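# Move wooden block from bench onto cart floor

## Task

Pick up the wooden block from the bench and put it down lying flat on the cart's floor, at the end with the handle, next to the profiles. The drop flap must stay open, and anything already in place must still be in place at the finish. At the end the grippers hold nothing and the hands are clear of the cart, having released and backed away. The robot must not fall or finish leaning, and must touch nothing at the end.

## Robot and tools

ROBOT: a Rainbow Robotics RB-Y1 on a two-wheel differential base with two rear casters; it cannot drive sideways. It has a folding torso (leg with ankle, knee and hip, plus chest), a head, and two 7-joint arms, left and right, each ending in a parallel gripper. Each wrist carries a camera in a case that sticks out sideways and can collide. The base is 0.58 m wide, reaches 0.10 m in front of the wheel axle and 0.57 m behind it, and sweeps a 0.58 m radius when spinning in place. Each arm is rated for 3 kg.

FRAMES: base frame has its origin on the floor midway between the drive wheels, x forward, y left, z up, in metres. The chest, left_hand and right_hand readings are given in it; a hand point is the spot between that gripper's pads, fingers pointing along the hand's -z, closing along its x. Odometry frame is the base frame where the scene began; base_odometry counts only wheel rotation, so slip and bumps corrupt it. Headings are radians, positive to the left, -3.142 to 3.142.

move: one action per call. Pick one of: "base" and/or "joints" (optionally with "min_time_s" or "contact_limits"); or "target" (optionally with "min_time_s"); or "contact_limits" alone. An empty move just reports state and pictures.
- base: a single velocity command {"x_m_s", "turn_rad_s", "for_s"}. x_m_s is forward speed, 0.005 to 0.4 m/s either sign or 0; turn_rad_s is leftward turning rate, 0.02 to 1.509 rad/s either sign or 0; for_s is 0.1 to 5 s. Omitted speeds are 0. It is a relative motion, not a destination: distance is about speed times for_s (less for short bursts, since acceleration is 0.4 m/s² or 0.5 rad/s² for turns, and stopping can lag up to 1 s, or 3.1 s when turning). If |x_m_s| + 0.27 |turn_rad_s| exceeds 0.4 both are scaled down. The base does not halt on collision.
- joints: absolute targets keyed by joint name (radians, grippers in metres of pad opening 0 to 0.1). Ranges: torso_squat_rad 0 to 1.2 (lower chest), torso_shift_rad -0.3 to 0.6 (hips forward), torso_pitch_rad -0.2 to 1.4 (bow forward), torso_yaw_rad -1.5 to 1.5 (left positive; raise both arms sideways by at least 0.2 rad first). Combined torso limits: squat+shift <= 1.52; squat-shift+pitch <= 1.57; shift+0.5 pitch-0.4 squat <= 0.7; shift+0.3 pitch-0.5 squat <= 0.39. Shoulder pitch -2.356 to 2.356 (negative swings forward and up); left shoulder roll 0 to 3.141, right -3.141 to 0 (away from body); shoulder yaw -2.094 to 2.094; elbow -2.617 to 0.01 (negative bends); forearm roll -3.141 to 3.141; wrist pitch -1.57 to 1.919; hand roll -2.705 to 2.705; head_pan_rad -0.523 to 0.523; head_tilt_rad -0.35 to 1.57 (positive looks down).
- target: an absolute hand pose {"side": "left"/"right", "x","y","z" in base-frame metres within -3 to 3, "quat_wxyz" in the same form the hand lines print}. It is solved once into arm joints, so the hand travels a curved path; break long moves into short steps. Status says "reached" (within 10 mm and 2 degrees), "short" with the error, or "refused" with a reason. A target cannot be sent while another move still runs.
- min_time_s: 0.1 to 8, the minimum duration for arm, head and torso motions.
- contact_limits: per gripper (left_gripper_m, right_gripper_m) current in mA, 200 to 672.5, persisting until changed; lower means softer grip. Each scene starts at 672.5.
- cameras: list from head_camera, left_wrist_camera, right_wrist_camera, all; omitted means all, [] means none.
- blocking: true (default) waits for rest; false returns in about 0.5 s while motion continues. A later move overrides only what it names.
To grasp, command an opening at least 0.005 m narrower than the object; "off_target" or "done" then both mean normal holding.

wait {seconds 0 to 10, cameras}: lets time pass, returns state; ends early once running moves finish. wait(0) shows an unblocked move's progress in the "earlier move" line.
stop {cameras}: brakes everything still moving; braked parts read "stopped" and may keep pressing.
zoom_image {camera, region [x0,y0,x1,y1] in pixels, at most 504 by 504}: a sharper crop of that camera's latest image. Head image is 896x504, wrist images 644x364.
read_manual {section "licences"}: licence text only.
finished_scene {scene: the current scene's number}: ends the scene irreversibly; the goal must already hold.

RESULTS: "move" reads "done" or the worst status. Per-motion words: done, moving, off_target (rested away from target), short, refused, stopped, not_followed (arm collision check withheld it; "joint command not followed" with a cause), time_out, contact_stop (torso only), limit_stop_at_<name> (self-collision guard or motor heat), torque_fault. A time_out, contact_stop or limit stop cancels the rest of that reply's calls and drops the whole limb group's targets. lidar_m: 12 distances in 30 degree sectors, first straight ahead, counter-clockwise, seen at 0.23 m height; "-" is nothing. motor_effort: wheel load in percent, peak in brackets; large effort at rest means the base presses on something. wheel_motors_off 1 means the wheels were cut for 2 s after stalling. Also printed: joint torques, external torques, wrist force/torque (uncalibrated), motor temperatures, on_its_own (unrequested actions; "held at" is a target).

AVOID: the arms or grippers clashing or squeezing each other; contact torque reaching joint load limits (10 s whole-robot stop); motors over 80 °C (arm brakes); carrying weight far ahead of the wheels or sudden stops while driving forward (tipping); torso catching under furniture; dropping or flinging the block; hard impacts or shoves; disturbing the flap or items already placed. Loose things may get a brief push now and then.

Each tool is called after "Request:" as name(argument=value, ...), one argument or row to a line, values as JSON.

## Session

Request:
move(
  joints={"head_tilt_rad": 0.75},
)

Scene clock: 0.87 s.
Joint torques (N m): left_arm=[-1.61 -0.52 1.04 -0.55 0 -0.58 0.05] | right_arm=[-3.98 -0.3 -0.43 -1.3 -0.05 -0.56 -0.08]
External joint torques (N m): left_arm=[-0.23 -0.66 1.03 0.01 -0.01 -0.15 0.06] | right_arm=[-0.38 0.81 -0.39 0.33 -0.12 0.04 -0.09]
Motor temperatures (°C): left_arm=[30 28 32 36 34 33 38] | right_arm=[34 30 32 30 35 36 34]
Wrist force (N): left_arm=[-0.2 0.6 -7.5] | right_arm=[-2.9 1.3 -4.9]
Wrist torque (N m): left_arm=[-0.21 0.12 0.12] | right_arm=[-0.12 -0.12 -0.07]
Wrist force, peak (N): left_arm=[0.1 1.6 -7.9] | right_arm=[-2.9 0.8 -5.4]
move: done
base_odometry: x=+0.000 y=+0.000 heading=+0.000
lidar_m: 0.75 1.03 1.57 4.57 1.51 1.08 1.02 1.07 1.44 3.63 1.09 0.78
base_status: not commanded
joint_positions: torso_squat_rad=+0.350 torso_shift_rad=+0.000 torso_pitch_rad=+0.000 torso_yaw_rad=+0.000 left_shoulder_pitch_rad=+0.037 left_shoulder_roll_rad=+0.004 left_shoulder_yaw_rad=-0.043 left_elbow_rad=-0.196 left_forearm_roll_rad=-0.014 left_wrist_pitch_rad=+0.002 left_hand_roll_rad=+0.027 left_gripper_m=+0.099 right_shoulder_pitch_rad=-0.040 right_shoulder_roll_rad=-0.021 right_shoulder_yaw_rad=-0.018 right_elbow_rad=-0.235 right_forearm_roll_rad=+0.049 right_wrist_pitch_rad=-0.014 right_hand_roll_rad=+0.035 right_gripper_m=+0.099 head_pan_rad=+0.000 head_tilt_rad=+0.750
joint_status: all done
wheel_motors_off: 0
motor_effort: left_wheel=+0(1) right_wheel=+0(2)
chest: x=-0.2280 y=+0.0001 z=+1.2475 quat_wxyz=(+1.000, +0.000, +0.000, +0.000) (m; base frame)
left_hand: x=-0.1598 y=+0.2200 z=+0.5653 quat_wxyz=(+0.997, +0.000, -0.079, -0.009) (m; base frame)
right_hand: x=-0.0823 y=-0.2360 z=+0.5770 quat_wxyz=(+0.989, -0.016, -0.142, +0.041) (m; base frame)
pictures: head_camera, left_wrist_camera, right_wrist_camera
camera_calibration:
head_camera: T_world_to_cam=[[-0.00287247, -0.999504, -0.0313571, 0.0440107], [-0.638739, 0.0259608, -0.768985, 1.03318], [0.769418, 0.0178201, -0.638497, 1.02793], [0, 0, 0, 1]] pos_world=[-0.130844, -0.00115112, 1.45221]
left_wrist_camera: T_world_to_cam=[[0.988724, 0.00955725, 0.149443, 0.0708295], [-0.0605519, -0.88722, 0.457355, -0.0439141], [0.13696, -0.461247, -0.876637, 0.69141], [0, 0, 0, 1]] pos_world=[-0.167385, 0.279272, 0.615616]
right_wrist_camera: T_world_to_cam=[[-0.945892, -0.11441, -0.303643, 0.0691098], [-0.245093, 0.865166, 0.437513, -0.0414065], [0.212646, 0.488261, -0.846394, 0.69334], [0, 0, 0, 1]] pos_world=[-0.0922137, -0.2948, 0.62594]

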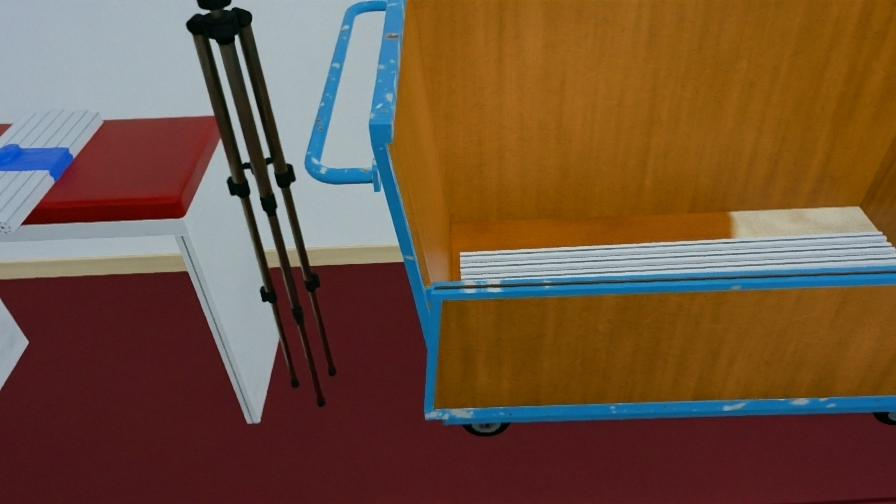

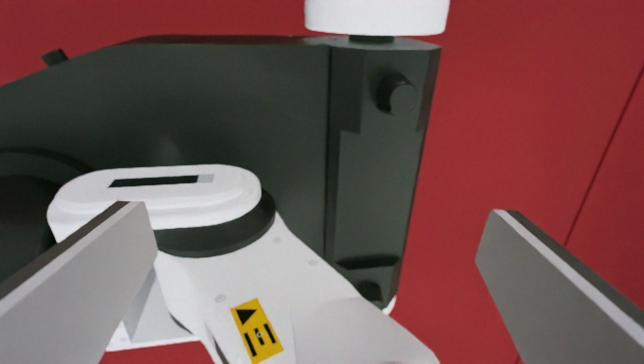

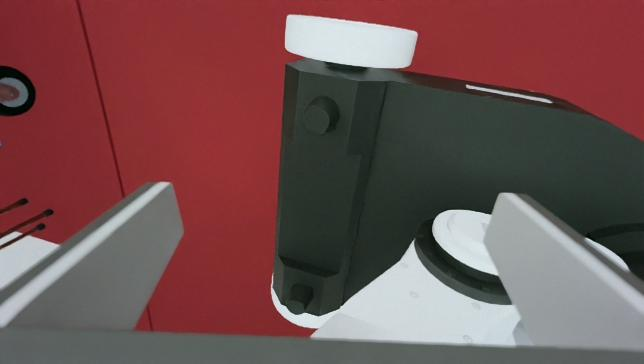

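Request:
move(
  joints={"head_pan_rad": 0.52, "head_tilt_rad": 0.6},
  cameras=["head_camera"],
)

Request:
move(
  joints={"head_pan_rad": -0.52, "head_tilt_rad": 0.6},
  cameras=["head_camera"],
)

Scene clock: 2.80 s.
Joint torques (N m): left_arm=[-1.6 -0.53 0.68 -0.55 -0.16 -0.56 -0.1] | right_arm=[-3.35 -0.79 -0.35 -1.52 -0.09 -0.71 -0.08]
External joint torques (N m): left_arm=[-0.22 -0.67 0.67 0.01 -0.16 -0.14 -0.09] | right_arm=[0.25 0.33 -0.31 0.11 -0.15 -0.11 -0.09]
Motor temperatures (°C): left_arm=[30 28 32 36 34 33 38] | right_arm=[34 30 32 30 35 36 34]
Wrist force (N): left_arm=[0.1 0.9 -7.9] | right_arm=[-2.7 1.2 -4.9]
Wrist torque (N m): left_arm=[-0.28 0.14 0.09] | right_arm=[-0.12 -0.10 -0.12]
Wrist force, peak (N): left_arm=[-0.7 1.3 -8.3] | right_arm=[-2.9 1.1 -5.5]
move: done
base_odometry: x=+0.000 y=+0.000 heading=+0.000
lidar_m: 0.74 1.03 1.57 4.57 1.51 1.08 1.03 1.09 1.44 3.61 1.09 0.77
base_status: not commanded
joint_positions: torso_squat_rad=+0.350 torso_shift_rad=+0.000 torso_pitch_rad=+0.000 torso_yaw_rad=+0.000 left_shoulder_pitch_rad=+0.037 left_shoulder_roll_rad=+0.004 left_shoulder_yaw_rad=-0.043 left_elbow_rad=-0.196 left_forearm_roll_rad=-0.014 left_wrist_pitch_rad=+0.002 left_hand_roll_rad=+0.027 left_gripper_m=+0.099 right_shoulder_pitch_rad=-0.040 right_shoulder_roll_rad=-0.021 right_shoulder_yaw_rad=-0.018 right_elbow_rad=-0.235 right_forearm_roll_rad=+0.049 right_wrist_pitch_rad=-0.014 right_hand_roll_rad=+0.035 right_gripper_m=+0.099 head_pan_rad=+0.520 head_tilt_rad=+0.600
joint_status: all done
wheel_motors_off: 0
motor_effort: left_wheel=+0(1) right_wheel=-1(1)
chest: x=-0.2280 y=+0.0001 z=+1.2475 quat_wxyz=(+1.000, +0.000, +0.000, +0.000) (m; base frame)
left_hand: x=-0.1598 y=+0.2200 z=+0.5653 quat_wxyz=(+0.997, +0.000, -0.079, -0.009) (m; base frame)
right_hand: x=-0.0823 y=-0.2360 z=+0.5770 quat_wxyz=(+0.989, -0.016, -0.142, +0.041) (m; base frame)
pictures: head_camera
camera_calibration:
head_camera: T_world_to_cam=[[0.498213, -0.866484, -0.0314502, 0.14729], [-0.461322, -0.234191, -0.855767, 1.19539], [0.734143, 0.440863, -0.516405, 0.843793], [0, 0, 0, 1]] pos_world=[-0.141388, 0.0355768, 1.46335]

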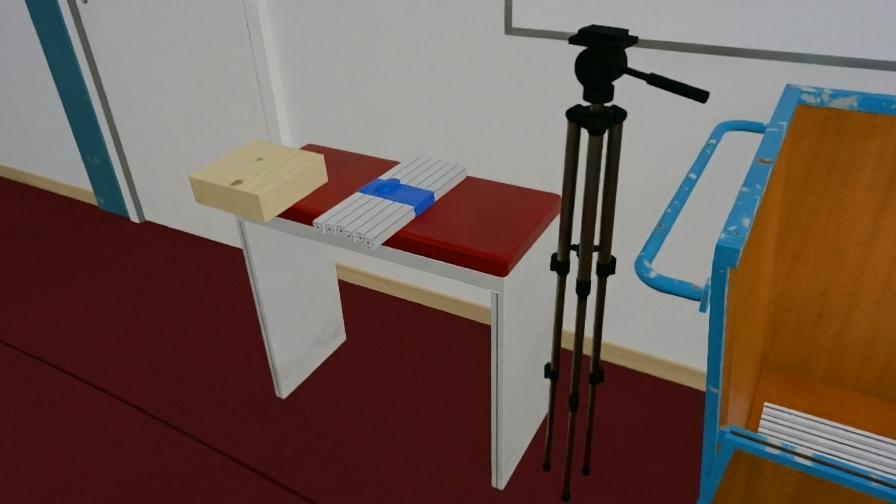

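Scene clock: 4.17 s.
Joint torques (N m): left_arm=[-1.53 -0.23 0.72 -0.42 -0.1 -0.6 -0.06] | right_arm=[-3.7 -0.61 -0.63 -1.42 -0.14 -0.62 -0.07]
External joint torques (N m): left_arm=[-0.15 -0.38 0.71 0.14 -0.1 -0.17 -0.05] | right_arm=[-0.1 0.51 -0.59 0.22 -0.2 -0.02 -0.08]
Motor temperatures (°C): left_arm=[30 28 32 36 34 33 38] | right_arm=[34 30 32 30 35 36 34]
Wrist force (N): left_arm=[-0.6 0.9 -7.4] | right_arm=[-2.9 1.6 -5.1]
Wrist torque (N m): left_arm=[-0.25 0.03 0.09] | right_arm=[-0.16 -0.13 -0.09]
Wrist force, peak (N): left_arm=[-0.5 1.3 -8.1] | right_arm=[-2.9 1.6 -5.1]
move: done
base_odometry: x=+0.000 y=+0.000 heading=+0.000
lidar_m: 0.74 1.03 1.56 4.57 1.53 1.08 1.03 1.08 1.44 3.63 1.11 0.78
base_status: not commanded
joint_positions: torso_squat_rad=+0.350 torso_shift_rad=+0.000 torso_pitch_rad=+0.000 torso_yaw_rad=+0.000 left_shoulder_pitch_rad=+0.037 left_shoulder_roll_rad=+0.004 left_shoulder_yaw_rad=-0.043 left_elbow_rad=-0.196 left_forearm_roll_rad=-0.014 left_wrist_pitch_rad=+0.002 left_hand_roll_rad=+0.027 left_gripper_m=+0.099 right_shoulder_pitch_rad=-0.040 right_shoulder_roll_rad=-0.021 right_shoulder_yaw_rad=-0.018 right_elbow_rad=-0.235 right_forearm_roll_rad=+0.049 right_wrist_pitch_rad=-0.014 right_hand_roll_rad=+0.035 right_gripper_m=+0.099 head_pan_rad=-0.520 head_tilt_rad=+0.600
joint_status: all done
wheel_motors_off: 0
motor_effort: left_wheel=+0(1) right_wheel=-2(2)
chest: x=-0.2280 y=+0.0001 z=+1.2475 quat_wxyz=(+1.000, +0.000, +0.000, +0.000) (m; base frame)
left_hand: x=-0.1598 y=+0.2200 z=+0.5653 quat_wxyz=(+0.997, +0.000, -0.079, -0.009) (m; base frame)
right_hand: x=-0.0823 y=-0.2360 z=+0.5770 quat_wxyz=(+0.989, -0.016, -0.142, +0.041) (m; base frame)
pictures: head_camera
camera_calibration:
head_camera: T_world_to_cam=[[-0.495067, -0.868285, -0.0314512, -0.0572399], [-0.435413, 0.279258, -0.855821, 1.2007], [0.75188, -0.409995, -0.516314, 0.847468], [0, 0, 0, 1]] pos_world=[-0.142731, -0.0375481, 1.46335]

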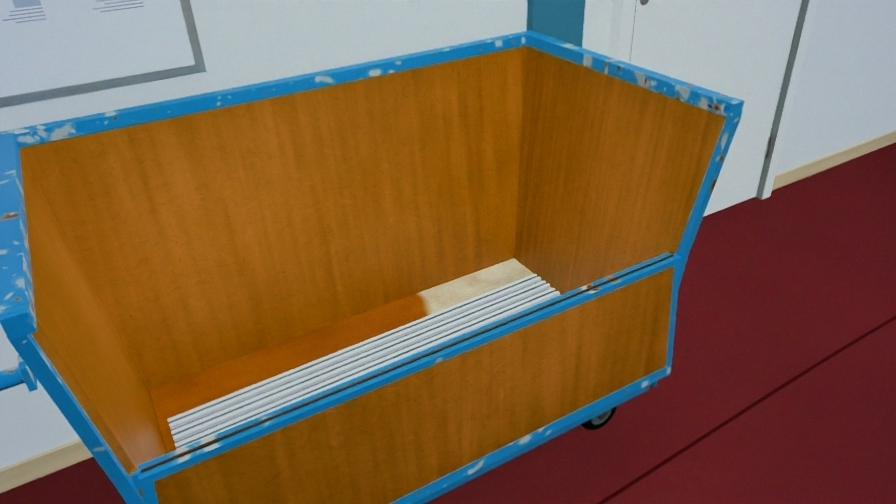

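Request:
move(
  joints={"head_pan_rad": 0.52, "head_tilt_rad": 0.6},
  cameras=["head_camera"],
)

Request:
zoom_image(
  camera="head_camera",
  region=[160, 110, 580, 320],
)

Request:
move(
  joints={"head_pan_rad": -0.3, "head_tilt_rad": 0.75},
  cameras=["head_camera"],
)

Request:
zoom_image(
  camera="head_camera",
  region=[100, 150, 500, 400],
)

Scene clock: 18.10 s.
Joint torques (N m): left_arm=[-1.74 -0.79 0.79 -0.54 -0.03 -0.71 0.03] | right_arm=[-3.68 -0.56 -0.79 -1.35 -0.1 -0.53 -0.03]
External joint torques (N m): left_arm=[-0.36 -0.93 0.78 0.02 -0.03 -0.28 0.04] | right_arm=[-0.09 0.55 -0.75 0.29 -0.16 0.06 -0.04]
Motor temperatures (°C): left_arm=[30 28 32 36 34 33 38] | right_arm=[34 30 32 30 35 36 34]
Wrist force (N): left_arm=[-0.1 1.1 -7.0] | right_arm=[-2.7 1.3 -4.5]
Wrist torque (N m): left_arm=[-0.28 0.13 0.07] | right_arm=[-0.13 -0.11 -0.08]
Wrist force, peak (N): left_arm=[0.2 1.5 -8.5] | right_arm=[-2.7 1.6 -5.5]
move: done
base_odometry: x=+0.000 y=+0.000 heading=+0.000
lidar_m: 0.75 1.04 1.57 4.56 1.50 1.08 1.02 1.08 1.44 3.61 1.10 0.77
base_status: not commanded
joint_positions: torso_squat_rad=+0.350 torso_shift_rad=+0.000 torso_pitch_rad=+0.000 torso_yaw_rad=+0.000 left_shoulder_pitch_rad=+0.037 left_shoulder_roll_rad=+0.004 left_shoulder_yaw_rad=-0.043 left_elbow_rad=-0.196 left_forearm_roll_rad=-0.014 left_wrist_pitch_rad=+0.002 left_hand_roll_rad=+0.027 left_gripper_m=+0.099 right_shoulder_pitch_rad=-0.040 right_shoulder_roll_rad=-0.021 right_shoulder_yaw_rad=-0.018 right_elbow_rad=-0.235 right_forearm_roll_rad=+0.049 right_wrist_pitch_rad=-0.014 right_hand_roll_rad=+0.035 right_gripper_m=+0.099 head_pan_rad=+0.520 head_tilt_rad=+0.600
joint_status: all done
wheel_motors_off: 0
motor_effort: left_wheel=+0(1) right_wheel=+0(2)
chest: x=-0.2280 y=+0.0001 z=+1.2475 quat_wxyz=(+1.000, +0.000, +0.000, +0.000) (m; base frame)
left_hand: x=-0.1598 y=+0.2200 z=+0.5653 quat_wxyz=(+0.997, +0.000, -0.079, -0.009) (m; base frame)
right_hand: x=-0.0823 y=-0.2360 z=+0.5770 quat_wxyz=(+0.989, -0.016, -0.142, +0.041) (m; base frame)
pictures: head_camera
camera_calibration:
head_camera: T_world_to_cam=[[0.498213, -0.866484, -0.0314502, 0.14729], [-0.461322, -0.234191, -0.855767, 1.19539], [0.734143, 0.440863, -0.516405, 0.843793], [0, 0, 0, 1]] pos_world=[-0.141388, 0.0355768, 1.46335]

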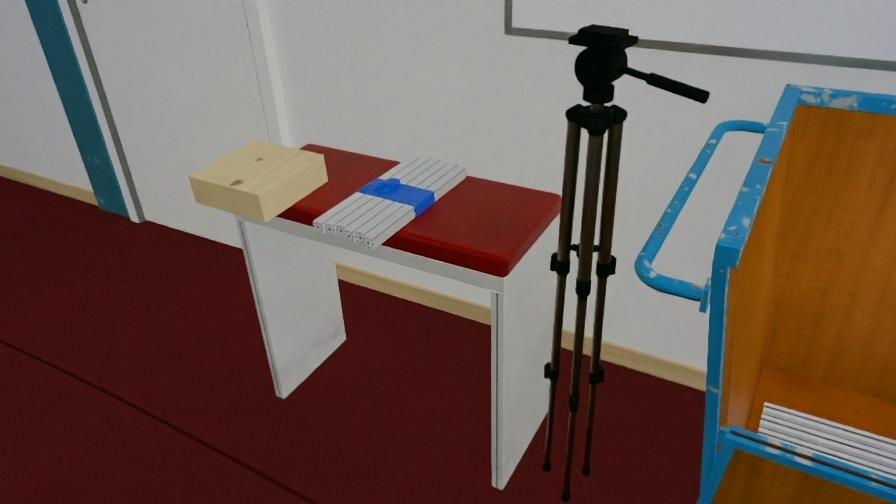

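Scaled by 1.200 from the camera's 896x504 image, which has a finer 1280x720 frame.

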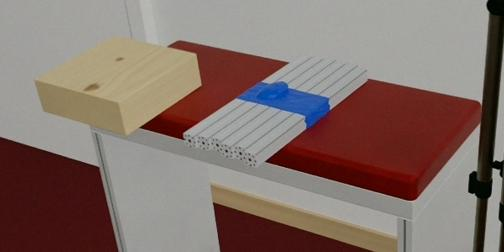

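Scene clock: 19.30 s.
Joint torques (N m): left_arm=[-1.84 -0.88 0.7 -0.46 -0.07 -0.67 -0.02] | right_arm=[-3.41 -0.86 -0.37 -1.45 -0.07 -0.58 0.05]
External joint torques (N m): left_arm=[-0.46 -1.03 0.68 0.1 -0.07 -0.25 -0.01] | right_arm=[0.19 0.26 -0.33 0.18 -0.13 0.02 0.03]
Motor temperatures (°C): left_arm=[30 28 32 36 34 33 38] | right_arm=[34 30 32 30 35 36 34]
Wrist force (N): left_arm=[-0.2 1.2 -7.1] | right_arm=[-2.9 1.3 -4.9]
Wrist torque (N m): left_arm=[-0.28 0.15 0.05] | right_arm=[-0.12 -0.11 -0.08]
Wrist force, peak (N): left_arm=[0.1 1.3 -8.5] | right_arm=[-2.9 0.8 -5.3]
move: done
base_odometry: x=+0.000 y=+0.000 heading=+0.000
lidar_m: 0.74 1.04 1.56 4.56 1.52 1.07 1.02 1.08 1.44 3.62 1.11 0.78
base_status: not commanded
joint_positions: torso_squat_rad=+0.350 torso_shift_rad=+0.000 torso_pitch_rad=+0.000 torso_yaw_rad=+0.000 left_shoulder_pitch_rad=+0.037 left_shoulder_roll_rad=+0.004 left_shoulder_yaw_rad=-0.043 left_elbow_rad=-0.196 left_forearm_roll_rad=-0.014 left_wrist_pitch_rad=+0.002 left_hand_roll_rad=+0.027 left_gripper_m=+0.099 right_shoulder_pitch_rad=-0.040 right_shoulder_roll_rad=-0.021 right_shoulder_yaw_rad=-0.018 right_elbow_rad=-0.235 right_forearm_roll_rad=+0.049 right_wrist_pitch_rad=-0.014 right_hand_roll_rad=+0.035 right_gripper_m=+0.099 head_pan_rad=-0.300 head_tilt_rad=+0.750
joint_status: all done
wheel_motors_off: 0
motor_effort: left_wheel=+0(1) right_wheel=+1(2)
chest: x=-0.2280 y=+0.0001 z=+1.2475 quat_wxyz=(+1.000, +0.000, +0.000, +0.000) (m; base frame)
left_hand: x=-0.1598 y=+0.2200 z=+0.5653 quat_wxyz=(+0.997, +0.000, -0.079, -0.009) (m; base frame)
right_hand: x=-0.0823 y=-0.2360 z=+0.5770 quat_wxyz=(+0.989, -0.016, -0.142, +0.041) (m; base frame)
pictures: head_camera
camera_calibration:
head_camera: T_world_to_cam=[[-0.298078, -0.954025, -0.0313979, -0.0167932], [-0.602503, 0.213557, -0.769015, 1.0407], [0.740364, -0.210309, -0.63846, 1.02188], [0, 0, 0, 1]] pos_world=[-0.134542, -0.0233594, 1.45221]

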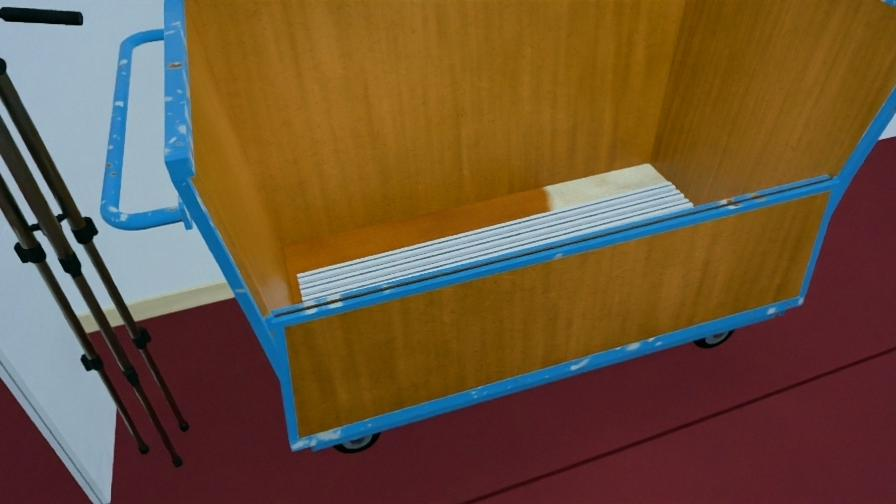

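Scaled by 1.260 from the camera's 896x504 image, which has a finer 1280x720 frame.

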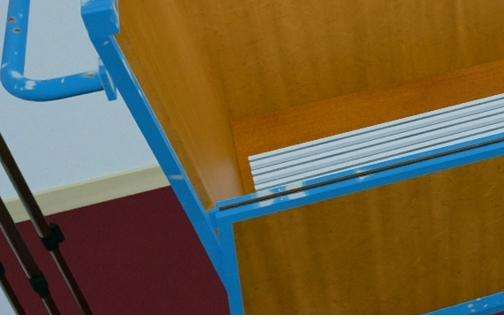

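Request:
move(
  base={"turn_rad_s": 0.7854, "for_s": 2.0},
  joints={"head_pan_rad": 0, "head_tilt_rad": 0.6},
  cameras=[],
)

Request:
move(
  base={"x_m_s": 0.4, "for_s": 3.2},
  cameras=[],
)

Request:
move(
  base={"turn_rad_s": -0.7854, "for_s": 2.0},
)

Request:
zoom_image(
  camera="head_camera",
  region=[200, 150, 600, 450],
)

Scene clock: 28.23 s.
Joint torques (N m): left_arm=[-1.82 -0.5 0.71 -0.61 -0.13 -0.78 -0.05] | right_arm=[-3.87 -0.42 -0.64 -1.43 -0.1 -0.55 0.01]
External joint torques (N m): left_arm=[-0.44 -0.65 0.7 -0.05 -0.14 -0.36 -0.05] | right_arm=[-0.27 0.69 -0.59 0.2 -0.17 0.05 0]
Motor temperatures (°C): left_arm=[30 28 32 35 34 33 37] | right_arm=[34 30 32 30 35 36 34]
Wrist force (N): left_arm=[0.2 1.1 -7.7] | right_arm=[-2.3 0.5 -4.3]
Wrist torque (N m): left_arm=[-0.29 0.14 0.08] | right_arm=[-0.02 -0.06 -0.10]
Wrist force, peak (N): left_arm=[-0.1 2.0 -8.3] | right_arm=[-3.1 1.1 -5.3]
move: done
base_odometry: x=+0.000 y=+0.000 heading=+1.570
lidar_m: 4.42 1.51 1.07 1.02 1.06 1.44 3.75 1.11 0.79 0.76 1.06 1.57
base_status: done (sent for 2 of 2 s)
joint_positions: torso_squat_rad=+0.350 torso_shift_rad=+0.000 torso_pitch_rad=+0.000 torso_yaw_rad=+0.000 left_shoulder_pitch_rad=+0.037 left_shoulder_roll_rad=+0.004 left_shoulder_yaw_rad=-0.043 left_elbow_rad=-0.196 left_forearm_roll_rad=-0.014 left_wrist_pitch_rad=+0.002 left_hand_roll_rad=+0.027 left_gripper_m=+0.099 right_shoulder_pitch_rad=-0.040 right_shoulder_roll_rad=-0.021 right_shoulder_yaw_rad=-0.018 right_elbow_rad=-0.235 right_forearm_roll_rad=+0.049 right_wrist_pitch_rad=-0.014 right_hand_roll_rad=+0.035 right_gripper_m=+0.099 head_pan_rad=+0.000 head_tilt_rad=+0.600
joint_status: all done
wheel_motors_off: 0
motor_effort: left_wheel=+6(33) right_wheel=+21(51)
chest: x=-0.2280 y=+0.0001 z=+1.2475 quat_wxyz=(+1.000, +0.000, +0.000, +0.000) (m; base frame)
left_hand: x=-0.1598 y=+0.2200 z=+0.5653 quat_wxyz=(+0.997, +0.000, -0.079, -0.009) (m; base frame)
right_hand: x=-0.0823 y=-0.2360 z=+0.5770 quat_wxyz=(+0.989, -0.016, -0.142, +0.041) (m; base frame)
pictures: none
No camera images: "cameras" was empty.

Scene clock: 32.77 s.
Joint torques (N m): left_arm=[-1.07 -0.74 0.62 -0.63 -0.04 -0.58 -0.03] | right_arm=[-3.17 -0.74 -0.91 -1.42 -0.05 -0.59 -0.04]
External joint torques (N m): left_arm=[0.3 -0.89 0.61 -0.07 -0.05 -0.16 -0.02] | right_arm=[0.42 0.37 -0.87 0.21 -0.11 0 -0.06]
Motor temperatures (°C): left_arm=[30 28 32 35 34 33 37] | right_arm=[34 30 32 30 35 36 34]
Wrist force (N): left_arm=[-0.5 1.4 -8.1] | right_arm=[-2.4 0.9 -4.9]
Wrist torque (N m): left_arm=[-0.32 0.08 0.11] | right_arm=[-0.08 -0.10 -0.08]
Wrist force, peak (N): left_arm=[0.0 2.0 -8.4] | right_arm=[-2.6 1.0 -5.5]
move: done
base_odometry: x=+0.000 y=+1.280 heading=+1.572
lidar_m: 4.31 1.53 1.11 1.05 1.09 1.48 3.84 1.41 1.16 0.90 1.51 2.07
base_status: done (sent for 3.2 of 3.2 s)
joint_positions: torso_squat_rad=+0.350 torso_shift_rad=+0.000 torso_pitch_rad=+0.000 torso_yaw_rad=+0.000 left_shoulder_pitch_rad=+0.037 left_shoulder_roll_rad=+0.004 left_shoulder_yaw_rad=-0.043 left_elbow_rad=-0.196 left_forearm_roll_rad=-0.014 left_wrist_pitch_rad=+0.002 left_hand_roll_rad=+0.027 left_gripper_m=+0.099 right_shoulder_pitch_rad=-0.040 right_shoulder_roll_rad=-0.021 right_shoulder_yaw_rad=-0.018 right_elbow_rad=-0.235 right_forearm_roll_rad=+0.049 right_wrist_pitch_rad=-0.014 right_hand_roll_rad=+0.035 right_gripper_m=+0.099 head_pan_rad=+0.000 head_tilt_rad=+0.600
joint_status: not commanded
wheel_motors_off: 0
motor_effort: left_wheel=+17(47) right_wheel=-15(47)
chest: x=-0.2280 y=+0.0001 z=+1.2475 quat_wxyz=(+1.000, +0.000, +0.000, +0.000) (m; base frame)
left_hand: x=-0.1597 y=+0.2200 z=+0.5653 quat_wxyz=(+0.997, +0.000, -0.079, -0.009) (m; base frame)
right_hand: x=-0.0823 y=-0.2360 z=+0.5770 quat_wxyz=(+0.989, -0.016, -0.142, +0.041) (m; base frame)
pictures: none
No camera images: "cameras" was empty.

Scene clock: 36.70 s.
Joint torques (N m): left_arm=[-1.62 -0.71 0.45 -0.51 -0.05 -0.74 -0.07] | right_arm=[-3.28 -0.51 -0.49 -1.39 -0.09 -0.41 -0.06]
External joint torques (N m): left_arm=[-0.24 -0.86 0.44 0.04 -0.05 -0.31 -0.06] | right_arm=[0.31 0.62 -0.44 0.24 -0.15 0.18 -0.08]
Motor temperatures (°C): left_arm=[30 28 32 35 34 33 37] | right_arm=[34 30 32 30 35 36 34]
Wrist force (N): left_arm=[-0.8 1.4 -7.7] | right_arm=[-2.8 1.1 -4.5]
Wrist torque (N m): left_arm=[-0.30 0.00 0.08] | right_arm=[-0.09 -0.13 -0.10]
Wrist force, peak (N): left_arm=[-0.4 1.6 -8.5] | right_arm=[-3.3 1.0 -5.5]
move: done
base_odometry: x=+0.000 y=+1.280 heading=+0.001
lidar_m: 0.88 1.53 2.03 4.31 1.54 1.10 1.06 1.11 1.47 3.71 1.40 1.15
base_status: done (sent for 2 of 2 s)
joint_positions: torso_squat_rad=+0.350 torso_shift_rad=+0.000 torso_pitch_rad=+0.000 torso_yaw_rad=+0.000 left_shoulder_pitch_rad=+0.037 left_shoulder_roll_rad=+0.004 left_shoulder_yaw_rad=-0.043 left_elbow_rad=-0.196 left_forearm_roll_rad=-0.014 left_wrist_pitch_rad=+0.002 left_hand_roll_rad=+0.027 left_gripper_m=+0.099 right_shoulder_pitch_rad=-0.040 right_shoulder_roll_rad=-0.021 right_shoulder_yaw_rad=-0.018 right_elbow_rad=-0.235 right_forearm_roll_rad=+0.049 right_wrist_pitch_rad=-0.014 right_hand_roll_rad=+0.035 right_gripper_m=+0.099 head_pan_rad=+0.000 head_tilt_rad=+0.600
joint_status: not commanded
wheel_motors_off: 0
motor_effort: left_wheel=+22(45) right_wheel=+2(49)
chest: x=-0.2280 y=+0.0001 z=+1.2475 quat_wxyz=(+1.000, +0.000, +0.000, +0.000) (m; base frame)
left_hand: x=-0.1597 y=+0.2200 z=+0.5653 quat_wxyz=(+0.997, +0.000, -0.079, -0.009) (m; base frame)
right_hand: x=-0.0823 y=-0.2360 z=+0.5770 quat_wxyz=(+0.989, -0.016, -0.142, +0.041) (m; base frame)
pictures: head_camera, left_wrist_camera, right_wrist_camera
camera_calibration:
head_camera: T_world_to_cam=[[0.00184319, -0.999504, -0.0314327, 0.0449905], [-0.516689, 0.02596, -0.85578, 1.18393], [0.856171, 0.0178183, -0.516385, 0.869027], [0, 0, 0, 1]] pos_world=[-0.132398, -0.00125112, 1.46335]
left_wrist_camera: T_world_to_cam=[[0.988718, 0.00947006, 0.149489, 0.0708245], [-0.0606496, -0.887221, 0.45734, -0.0439209], [0.136961, -0.461247, -0.876637, 0.69141], [0, 0, 0, 1]] pos_world=[-0.167386, 0.279273, 0.615616]
right_wrist_camera: T_world_to_cam=[[-0.945849, -0.114447, -0.303764, 0.0691791], [-0.245178, 0.865167, 0.437463, -0.0413822], [0.21274, 0.48825, -0.846377, 0.693334], [0, 0, 0, 1]] pos_world=[-0.092213, -0.294801, 0.62594]

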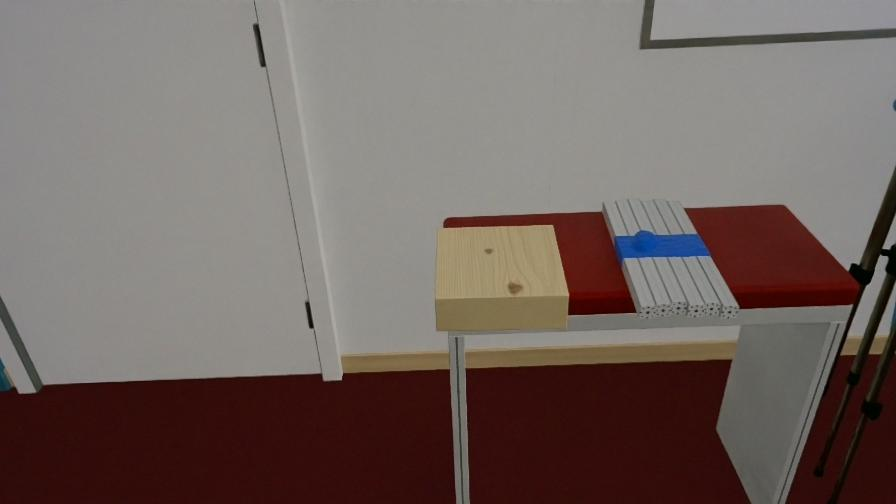

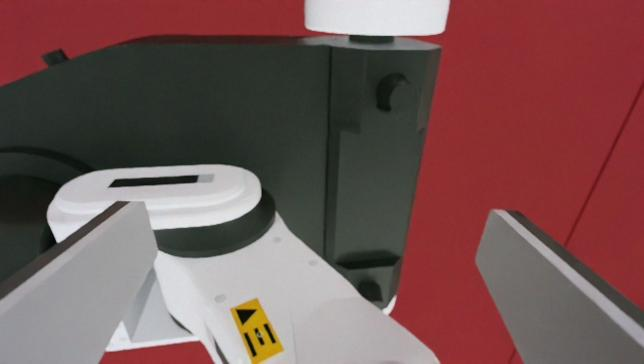

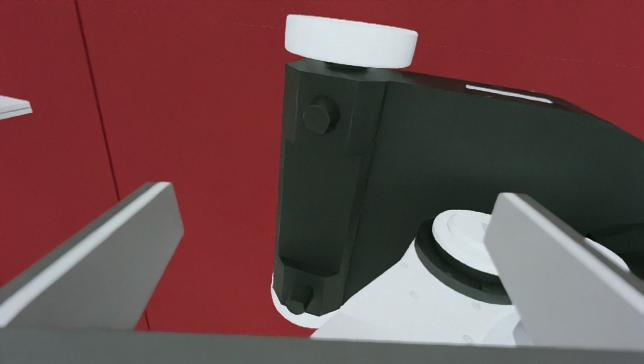

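Scaled by 1.260 from the camera's 896x504 image, which has a finer 1280x720 frame.

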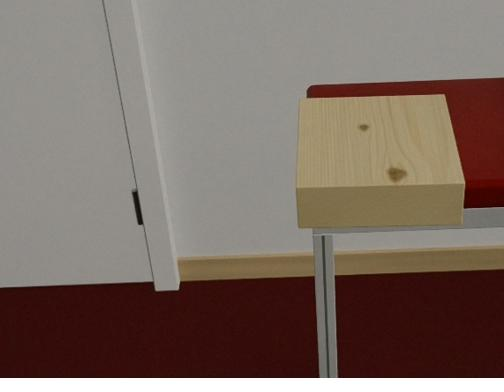

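Request:
move(
  base={"x_m_s": 0.2, "for_s": 1.0},
  joints={"head_tilt_rad": 0.75},
  cameras=["head_camera"],
)

Request:
zoom_image(
  camera="head_camera",
  region=[400, 130, 800, 380],
)

Scene clock: 43.63 s.
Joint torques (N m): left_arm=[-1.4 -0.57 0.96 -0.47 -0.08 -0.77 0] | right_arm=[-3.34 -0.24 -0.6 -1.47 -0.04 -0.6 -0.01]
External joint torques (N m): left_arm=[-0.03 -0.72 0.95 0.08 -0.08 -0.35 0.01] | right_arm=[0.25 0.88 -0.56 0.16 -0.1 0 -0.02]
Motor temperatures (°C): left_arm=[30 28 32 35 34 33 37] | right_arm=[34 30 32 30 35 36 34]
Wrist force (N): left_arm=[-0.4 1.3 -6.8] | right_arm=[-3.0 1.3 -4.8]
Wrist torque (N m): left_arm=[-0.30 0.13 0.10] | right_arm=[-0.12 -0.14 -0.09]
Wrist force, peak (N): left_arm=[0.1 1.6 -8.2] | right_arm=[-2.8 0.8 -5.3]
move: done
base_odometry: x=+0.200 y=+1.280 heading=+0.000
lidar_m: 0.69 1.33 1.77 4.32 1.86 1.31 1.25 1.31 1.74 2.32 1.16 0.99
base_status: done (sent for 1 of 1 s)
joint_positions: torso_squat_rad=+0.350 torso_shift_rad=+0.000 torso_pitch_rad=+0.000 torso_yaw_rad=+0.000 left_shoulder_pitch_rad=+0.037 left_shoulder_roll_rad=+0.004 left_shoulder_yaw_rad=-0.043 left_elbow_rad=-0.196 left_forearm_roll_rad=-0.014 left_wrist_pitch_rad=+0.002 left_hand_roll_rad=+0.027 left_gripper_m=+0.099 right_shoulder_pitch_rad=-0.040 right_shoulder_roll_rad=-0.021 right_shoulder_yaw_rad=-0.018 right_elbow_rad=-0.235 right_forearm_roll_rad=+0.049 right_wrist_pitch_rad=-0.014 right_hand_roll_rad=+0.035 right_gripper_m=+0.099 head_pan_rad=+0.000 head_tilt_rad=+0.750
joint_status: all done
wheel_motors_off: 0
motor_effort: left_wheel=-12(50) right_wheel=+11(47)
chest: x=-0.2280 y=+0.0001 z=+1.2475 quat_wxyz=(+1.000, +0.000, +0.000, +0.000) (m; base frame)
left_hand: x=-0.1597 y=+0.2200 z=+0.5653 quat_wxyz=(+0.997, +0.000, -0.079, -0.009) (m; base frame)
right_hand: x=-0.0823 y=-0.2360 z=+0.5770 quat_wxyz=(+0.989, -0.016, -0.142, +0.041) (m; base frame)
pictures: head_camera
camera_calibration:
head_camera: T_world_to_cam=[[-0.00287326, -0.999504, -0.031358, 0.0439123], [-0.638739, 0.025962, -0.768985, 1.03325], [0.769418, 0.0178201, -0.638497, 1.02785], [0, 0, 0, 1]] pos_world=[-0.130744, -0.00125112, 1.45221]

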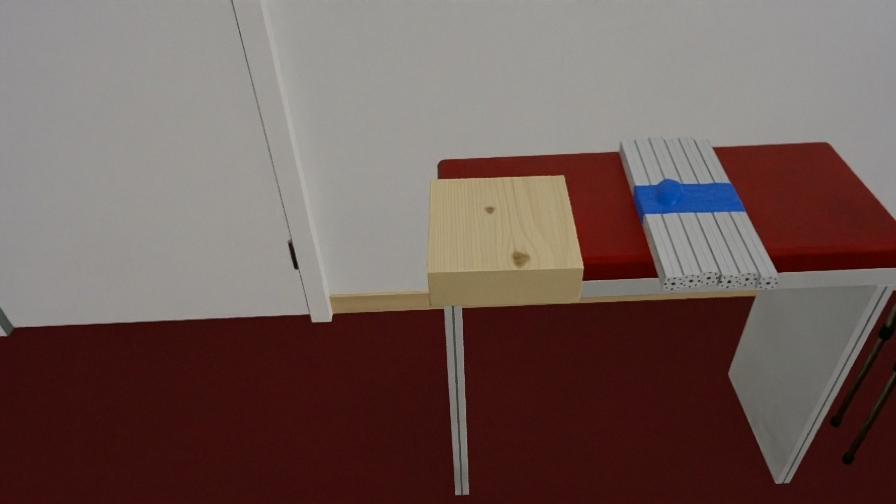

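Scaled by 1.260 from the camera's 896x504 image, which has a finer 1280x720 frame.

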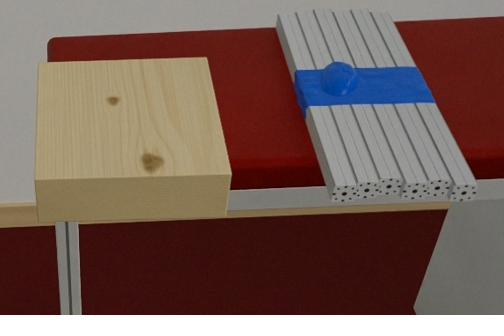

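Request:
move(
  joints={"torso_squat_rad": 0.9, "torso_pitch_rad": 0.3, "head_tilt_rad": 0.6},
  base={"x_m_s": 0.2, "for_s": 1.4},
  cameras=["head_camera"],
)

Request:
zoom_image(
  camera="head_camera",
  region=[350, 150, 750, 400],
)

Scene clock: 58.10 s.
Joint torques (N m): left_arm=[6.66 -0.77 0.84 2.66 -0.12 -0.06 -0.03] | right_arm=[5.29 -0.31 -0.51 2.09 -0.06 0.12 -0.08]
External joint torques (N m): left_arm=[-0.12 -1.02 0.82 -0.01 -0.12 -0.23 -0.03] | right_arm=[0.75 0.66 -0.34 0.65 -0.05 0.15 -0.08]
Motor temperatures (°C): left_arm=[30 28 32 35 34 33 37] | right_arm=[34 30 32 30 35 36 34]
Wrist force (N): left_arm=[1.6 1.2 -7.9] | right_arm=[-0.7 0.7 -5.1]
Wrist torque (N m): left_arm=[-0.33 0.18 0.06] | right_arm=[-0.03 0.02 -0.08]
Wrist force, peak (N): left_arm=[2.0 1.8 -8.8] | right_arm=[-2.7 1.4 -5.4]
move: done
base_odometry: x=+0.480 y=+1.280 heading=-0.001
lidar_m: 0.41 1.06 1.41 3.59 2.27 1.61 1.53 1.59 2.12 1.22 0.81 0.96
base_status: done (sent for 1.4 of 1.4 s)
joint_positions: torso_squat_rad=+0.900 torso_shift_rad=+0.000 torso_pitch_rad=+0.300 torso_yaw_rad=+0.000 left_shoulder_pitch_rad=+0.037 left_shoulder_roll_rad=+0.004 left_shoulder_yaw_rad=-0.043 left_elbow_rad=-0.196 left_forearm_roll_rad=-0.014 left_wrist_pitch_rad=+0.002 left_hand_roll_rad=+0.027 left_gripper_m=+0.099 right_shoulder_pitch_rad=-0.040 right_shoulder_roll_rad=-0.021 right_shoulder_yaw_rad=-0.018 right_elbow_rad=-0.235 right_forearm_roll_rad=+0.049 right_wrist_pitch_rad=-0.014 right_hand_roll_rad=+0.035 right_gripper_m=+0.099 head_pan_rad=+0.000 head_tilt_rad=+0.600
joint_status: all done
wheel_motors_off: 0
motor_effort: left_wheel=-14(29) right_wheel=+13(40)
chest: x=-0.1366 y=+0.0001 z=+1.0112 quat_wxyz=(+0.989, +0.000, +0.149, +0.000) (m; base frame)
left_hand: x=-0.2729 y=+0.2200 z=+0.3393 quat_wxyz=(+0.997, -0.002, +0.070, -0.009) (m; base frame)
right_hand: x=-0.1954 y=-0.2360 z=+0.3277 quat_wxyz=(+0.999, -0.010, +0.007, +0.043) (m; base frame)
pictures: head_camera
camera_calibration:
head_camera: T_world_to_cam=[[-0.00760105, -0.999502, -0.0306386, 0.0353264], [-0.74648, 0.0260586, -0.664898, 0.804607], [0.665365, 0.0178172, -0.746306, 0.875152], [0, 0, 0, 1]] pos_world=[0.0185963, -0.00125083, 1.18919]

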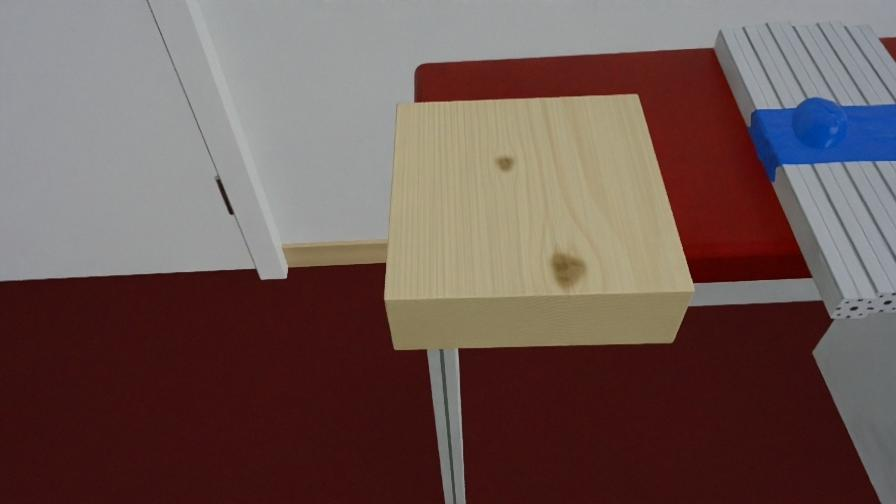

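Scaled by 1.260 from the camera's 896x504 image, which has a finer 1280x720 frame.

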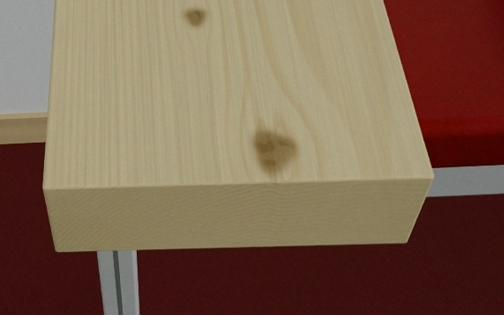

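Request:
move(
  target={"side": "right", "x": 0.12, "y": -0.22, "z": 0.6, "quat_wxyz": [0.866, 0, -0.5, 0]},
  cameras=[],
)

Request:
move(
  target={"side": "right", "x": 0.22, "y": -0.062, "z": 0.752, "quat_wxyz": [0.7071, 0, -0.7071, 0]},
)

Scene clock: 62.77 s.
Joint torques (N m): left_arm=[6.29 -0.93 0.93 2.69 -0.09 -0.06 -0.04] | right_arm=[4.14 -1.15 0.1 -8.64 0.33 -1.7 -0.04]
External joint torques (N m): left_arm=[-0.49 -1.18 0.9 0.02 -0.09 -0.23 -0.05] | right_arm=[0.68 -0.27 0.39 -0.42 0.13 -0.01 -0.09]
Motor temperatures (°C): left_arm=[30 28 32 35 34 33 37] | right_arm=[34 30 32 30 35 36 34]
Wrist force (N): left_arm=[1.9 1.8 -7.4] | right_arm=[-6.3 1.0 -1.9]
Wrist torque (N m): left_arm=[-0.34 0.28 0.13] | right_arm=[-0.14 -0.33 -0.08]
Wrist force, peak (N): left_arm=[2.2 1.5 -8.5] | right_arm=[-6.0 1.7 -2.9]
move: done
base_odometry: x=+0.480 y=+1.280 heading=-0.001
lidar_m: 0.40 1.06 1.40 3.58 2.26 1.60 1.53 1.59 2.13 1.21 0.80 0.96
base_status: not commanded
joint_positions: torso_squat_rad=+0.900 torso_shift_rad=+0.000 torso_pitch_rad=+0.300 torso_yaw_rad=+0.000 left_shoulder_pitch_rad=+0.037 left_shoulder_roll_rad=+0.004 left_shoulder_yaw_rad=-0.043 left_elbow_rad=-0.196 left_forearm_roll_rad=-0.014 left_wrist_pitch_rad=+0.002 left_hand_roll_rad=+0.027 left_gripper_m=+0.099 right_shoulder_pitch_rad=+0.512 right_shoulder_roll_rad=-0.038 right_shoulder_yaw_rad=+0.166 right_elbow_rad=-1.826 right_forearm_roll_rad=+0.098 right_wrist_pitch_rad=-0.014 right_hand_roll_rad=-0.095 right_gripper_m=+0.099 head_pan_rad=+0.000 head_tilt_rad=+0.600
joint_status: all done
wheel_motors_off: 0
motor_effort: left_wheel=-13(14) right_wheel=+14(16)
chest: x=-0.1366 y=+0.0001 z=+1.0112 quat_wxyz=(+0.989, +0.000, +0.149, +0.000) (m; base frame)
left_hand: x=-0.2729 y=+0.2200 z=+0.3393 quat_wxyz=(+0.997, -0.002, +0.070, -0.009) (m; base frame)
right_hand: x=+0.1194 y=-0.2199 z=+0.6005 quat_wxyz=(+0.864, -0.001, -0.503, +0.000) (m; base frame)
right_hand_status: reached (checked arc, planned for 1.9 s): 1 mm and 0.4 deg off.
pictures: none
No camera images: "cameras" was empty.

Scene clock: 63.07 s.
Joint torques (N m): left_arm=[6.28 -0.61 1.02 2.81 -0.17 -0.01 -0.07] | right_arm=[4.25 -1.66 -0.29 -8.74 0.25 -1.6 0]
External joint torques (N m): left_arm=[-0.5 -0.86 1 0.14 -0.16 -0.18 -0.08] | right_arm=[0.79 -0.77 0 -0.52 0.05 0.09 -0.04]
Motor temperatures (°C): left_arm=[30 28 32 35 34 33 37] | right_arm=[34 30 32 30 35 36 34]
Wrist force (N): left_arm=[1.2 1.3 -8.1] | right_arm=[-6.0 0.7 -1.6]
Wrist torque (N m): left_arm=[-0.29 0.13 0.14] | right_arm=[-0.09 -0.28 -0.10]
Wrist force, peak (N): left_arm=[2.3 1.4 -8.0] | right_arm=[-6.7 0.7 -1.8]
move: refused
base_odometry: x=+0.480 y=+1.280 heading=-0.001
lidar_m: 0.41 1.04 1.39 3.59 2.28 1.61 1.53 1.60 2.13 1.20 0.81 0.96
base_status: not commanded
joint_positions: torso_squat_rad=+0.900 torso_shift_rad=+0.000 torso_pitch_rad=+0.300 torso_yaw_rad=+0.000 left_shoulder_pitch_rad=+0.037 left_shoulder_roll_rad=+0.004 left_shoulder_yaw_rad=-0.043 left_elbow_rad=-0.196 left_forearm_roll_rad=-0.014 left_wrist_pitch_rad=+0.002 left_hand_roll_rad=+0.027 left_gripper_m=+0.099 right_shoulder_pitch_rad=+0.512 right_shoulder_roll_rad=-0.038 right_shoulder_yaw_rad=+0.166 right_elbow_rad=-1.826 right_forearm_roll_rad=+0.098 right_wrist_pitch_rad=-0.014 right_hand_roll_rad=-0.095 right_gripper_m=+0.099 head_pan_rad=+0.000 head_tilt_rad=+0.600
joint_status: not commanded
wheel_motors_off: 0
motor_effort: left_wheel=-12(13) right_wheel=+14(15)
chest: x=-0.1366 y=+0.0001 z=+1.0112 quat_wxyz=(+0.989, +0.000, +0.149, +0.000) (m; base frame)
left_hand: x=-0.2729 y=+0.2200 z=+0.3393 quat_wxyz=(+0.997, -0.002, +0.070, -0.009) (m; base frame)
right_hand: x=+0.1194 y=-0.2199 z=+0.6005 quat_wxyz=(+0.864, -0.001, -0.503, +0.000) (m; base frame)
right_hand_status: refused: the posture found for that pose stands 12 mm from the leg (limit 20 mm). Nothing moved. The solve starts from where the arm stands: from another posture it may find a clear one.
pictures: head_camera, left_wrist_camera, right_wrist_camera
camera_calibration:
head_camera: T_world_to_cam=[[-0.00760105, -0.999502, -0.0306386, 0.0353264], [-0.74648, 0.0260586, -0.664898, 0.804607], [0.665365, 0.0178172, -0.746306, 0.875152], [0, 0, 0, 1]] pos_world=[0.0185963, -0.00125083, 1.18919]
left_wrist_camera: T_world_to_cam=[[0.988733, 0.00950377, -0.149391, 0.317855], [0.0772498, -0.887221, 0.454831, 0.0909412], [-0.12822, -0.461246, -0.877959, 0.436878], [0, 0, 0, 1]] pos_world=[-0.265282, 0.279173, 0.389683]
right_wrist_camera: T_world_to_cam=[[-0.470902, -0.0293656, -0.881697, 0.57793], [-0.458194, 0.862208, 0.215999, 0.14175], [0.753863, 0.505703, -0.419471, 0.345269], [0, 0, 0, 1]] pos_world=[0.076812, -0.27985, 0.623771]

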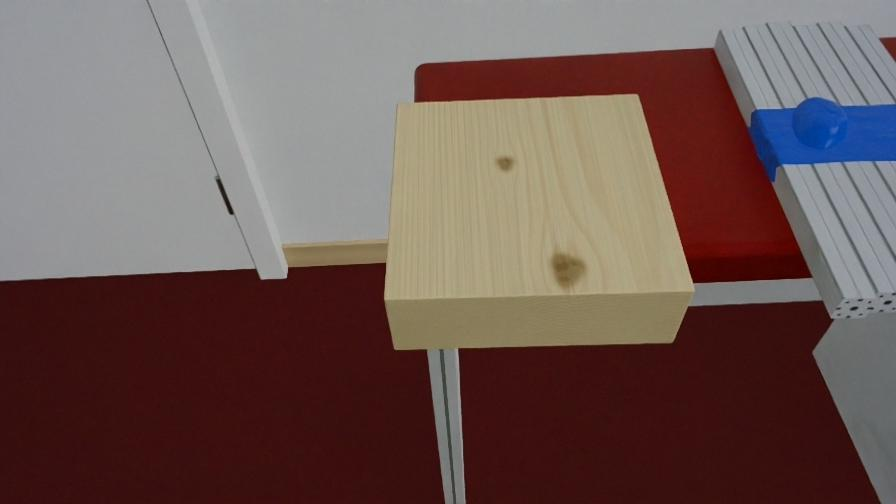

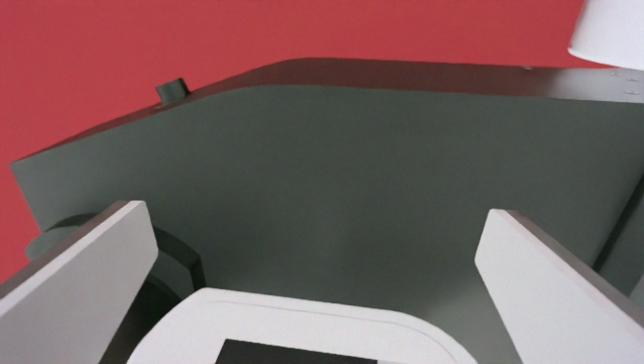

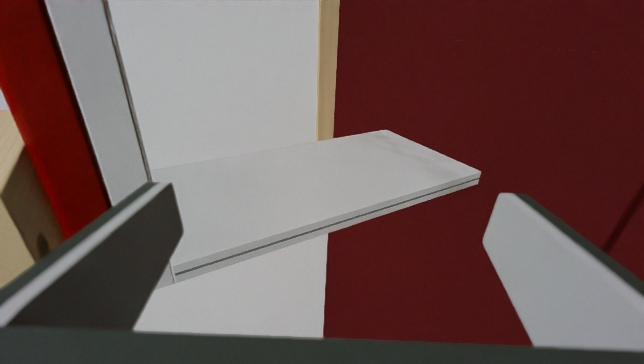

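Request:
move(
  joints={"right_shoulder_roll_rad": -0.6, "right_shoulder_yaw_rad": 0.7},
  cameras=[],
)

Request:
move(
  target={"side": "right", "x": 0.22, "y": -0.062, "z": 0.752, "quat_wxyz": [0.7071, 0, -0.7071, 0]},
)

Scene clock: 66.07 s.
Joint torques (N m): left_arm=[6.38 -0.75 0.44 2.74 -0.05 -0.01 0] | right_arm=[6.59 -3.57 -0.57 -7.36 0.22 -1.76 -0.05]
External joint torques (N m): left_arm=[-0.4 -1 0.42 0.07 -0.05 -0.18 -0.01] | right_arm=[-0.18 0.54 -1.23 -0.69 0.04 -0.29 -0.09]
Motor temperatures (°C): left_arm=[30 28 32 35 34 33 37] | right_arm=[34 30 32 30 35 36 34]
Wrist force (N): left_arm=[1.8 1.3 -8.1] | right_arm=[-5.2 0.6 -2.8]
Wrist torque (N m): left_arm=[-0.31 0.28 0.05] | right_arm=[-0.13 -0.22 -0.12]
Wrist force, peak (N): left_arm=[2.4 0.9 -8.3] | right_arm=[-6.9 0.9 -1.9]
move: done
base_odometry: x=+0.480 y=+1.280 heading=-0.001
lidar_m: 0.41 1.06 1.39 3.57 2.27 1.61 1.53 1.59 2.13 1.19 0.81 0.96
base_status: not commanded
joint_positions: torso_squat_rad=+0.900 torso_shift_rad=+0.000 torso_pitch_rad=+0.300 torso_yaw_rad=+0.000 left_shoulder_pitch_rad=+0.037 left_shoulder_roll_rad=+0.004 left_shoulder_yaw_rad=-0.043 left_elbow_rad=-0.196 left_forearm_roll_rad=-0.014 left_wrist_pitch_rad=+0.002 left_hand_roll_rad=+0.027 left_gripper_m=+0.099 right_shoulder_pitch_rad=+0.513 right_shoulder_roll_rad=-0.600 right_shoulder_yaw_rad=+0.700 right_elbow_rad=-1.825 right_forearm_roll_rad=+0.098 right_wrist_pitch_rad=-0.014 right_hand_roll_rad=-0.095 right_gripper_m=+0.099 head_pan_rad=+0.000 head_tilt_rad=+0.600
joint_status: all done
wheel_motors_off: 0
motor_effort: left_wheel=-12(13) right_wheel=+13(15)
chest: x=-0.1366 y=+0.0001 z=+1.0112 quat_wxyz=(+0.989, +0.000, +0.149, +0.000) (m; base frame)
left_hand: x=-0.2729 y=+0.2200 z=+0.3393 quat_wxyz=(+0.997, -0.002, +0.070, -0.009) (m; base frame)
right_hand: x=-0.0516 y=-0.1050 z=+0.5638 quat_wxyz=(+0.859, +0.180, -0.366, +0.308) (m; base frame)
pictures: none
No camera images: "cameras" was empty.

Scene clock: 66.37 s.
Joint torques (N m): left_arm=[6.23 -1.03 0.66 2.69 -0.19 -0.01 -0.05] | right_arm=[6.87 -3.43 0.12 -7.4 0.32 -1.63 -0.06]
External joint torques (N m): left_arm=[-0.54 -1.28 0.63 0.02 -0.18 -0.18 -0.06] | right_arm=[0.1 0.68 -0.54 -0.73 0.14 -0.16 -0.1]
Motor temperatures (°C): left_arm=[30 28 32 35 34 33 37] | right_arm=[34 30 32 30 35 36 34]
Wrist force (N): left_arm=[1.7 1.4 -7.7] | right_arm=[-5.3 0.3 -2.8]
Wrist torque (N m): left_arm=[-0.30 0.25 0.13] | right_arm=[-0.09 -0.23 -0.11]
Wrist force, peak (N): left_arm=[1.5 1.0 -8.4] | right_arm=[-5.4 0.1 -2.9]
move: refused
base_odometry: x=+0.480 y=+1.280 heading=-0.001
lidar_m: 0.41 1.05 1.39 3.59 2.25 1.59 1.52 1.60 2.13 1.20 0.82 0.97
base_status: not commanded
joint_positions: torso_squat_rad=+0.900 torso_shift_rad=+0.000 torso_pitch_rad=+0.300 torso_yaw_rad=+0.000 left_shoulder_pitch_rad=+0.037 left_shoulder_roll_rad=+0.004 left_shoulder_yaw_rad=-0.043 left_elbow_rad=-0.196 left_forearm_roll_rad=-0.014 left_wrist_pitch_rad=+0.002 left_hand_roll_rad=+0.027 left_gripper_m=+0.099 right_shoulder_pitch_rad=+0.513 right_shoulder_roll_rad=-0.600 right_shoulder_yaw_rad=+0.700 right_elbow_rad=-1.825 right_forearm_roll_rad=+0.098 right_wrist_pitch_rad=-0.014 right_hand_roll_rad=-0.095 right_gripper_m=+0.099 head_pan_rad=+0.000 head_tilt_rad=+0.600
joint_status: not commanded
wheel_motors_off: 0
motor_effort: left_wheel=-13(13) right_wheel=+14(15)
chest: x=-0.1366 y=+0.0001 z=+1.0112 quat_wxyz=(+0.989, +0.000, +0.149, +0.000) (m; base frame)
left_hand: x=-0.2729 y=+0.2200 z=+0.3393 quat_wxyz=(+0.997, -0.002, +0.070, -0.009) (m; base frame)
right_hand: x=-0.0516 y=-0.1050 z=+0.5638 quat_wxyz=(+0.859, +0.180, -0.366, +0.308) (m; base frame)
right_hand_status: refused: the guard in BODY COLLISIONS bars a direction that this move needs. Nothing moved. Move this arm clear with "joints".
pictures: head_camera, left_wrist_camera, right_wrist_camera
camera_calibration:
head_camera: T_world_to_cam=[[-0.00760105, -0.999502, -0.0306386, 0.0353264], [-0.74648, 0.0260586, -0.664898, 0.804607], [0.665365, 0.0178172, -0.746306, 0.875152], [0, 0, 0, 1]] pos_world=[0.0185963, -0.00125083, 1.18919]
left_wrist_camera: T_world_to_cam=[[0.988733, 0.00950377, -0.149391, 0.317855], [0.0772498, -0.887221, 0.454831, 0.0909412], [-0.12822, -0.461246, -0.877959, 0.436878], [0, 0, 0, 1]] pos_world=[-0.265282, 0.279173, 0.389683]
right_wrist_camera: T_world_to_cam=[[-0.509254, -0.404566, -0.759596, 0.358244], [-0.852842, 0.355594, 0.382378, -0.195147], [0.115411, 0.842543, -0.526119, 0.463244], [0, 0, 0, 1]] pos_world=[-0.0374562, -0.175976, 0.590462]

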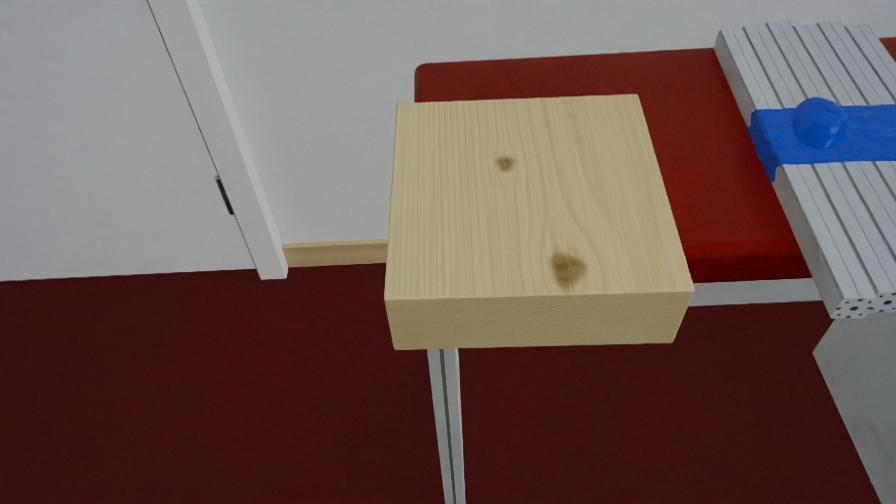

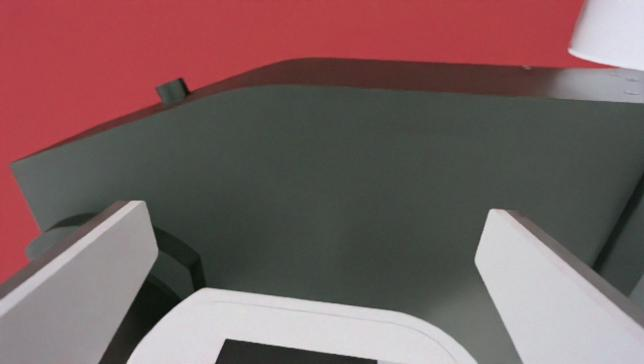

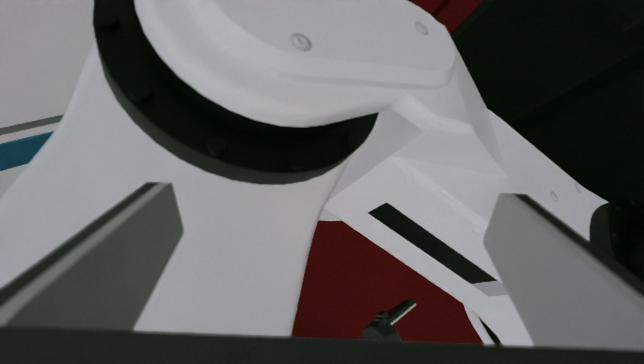

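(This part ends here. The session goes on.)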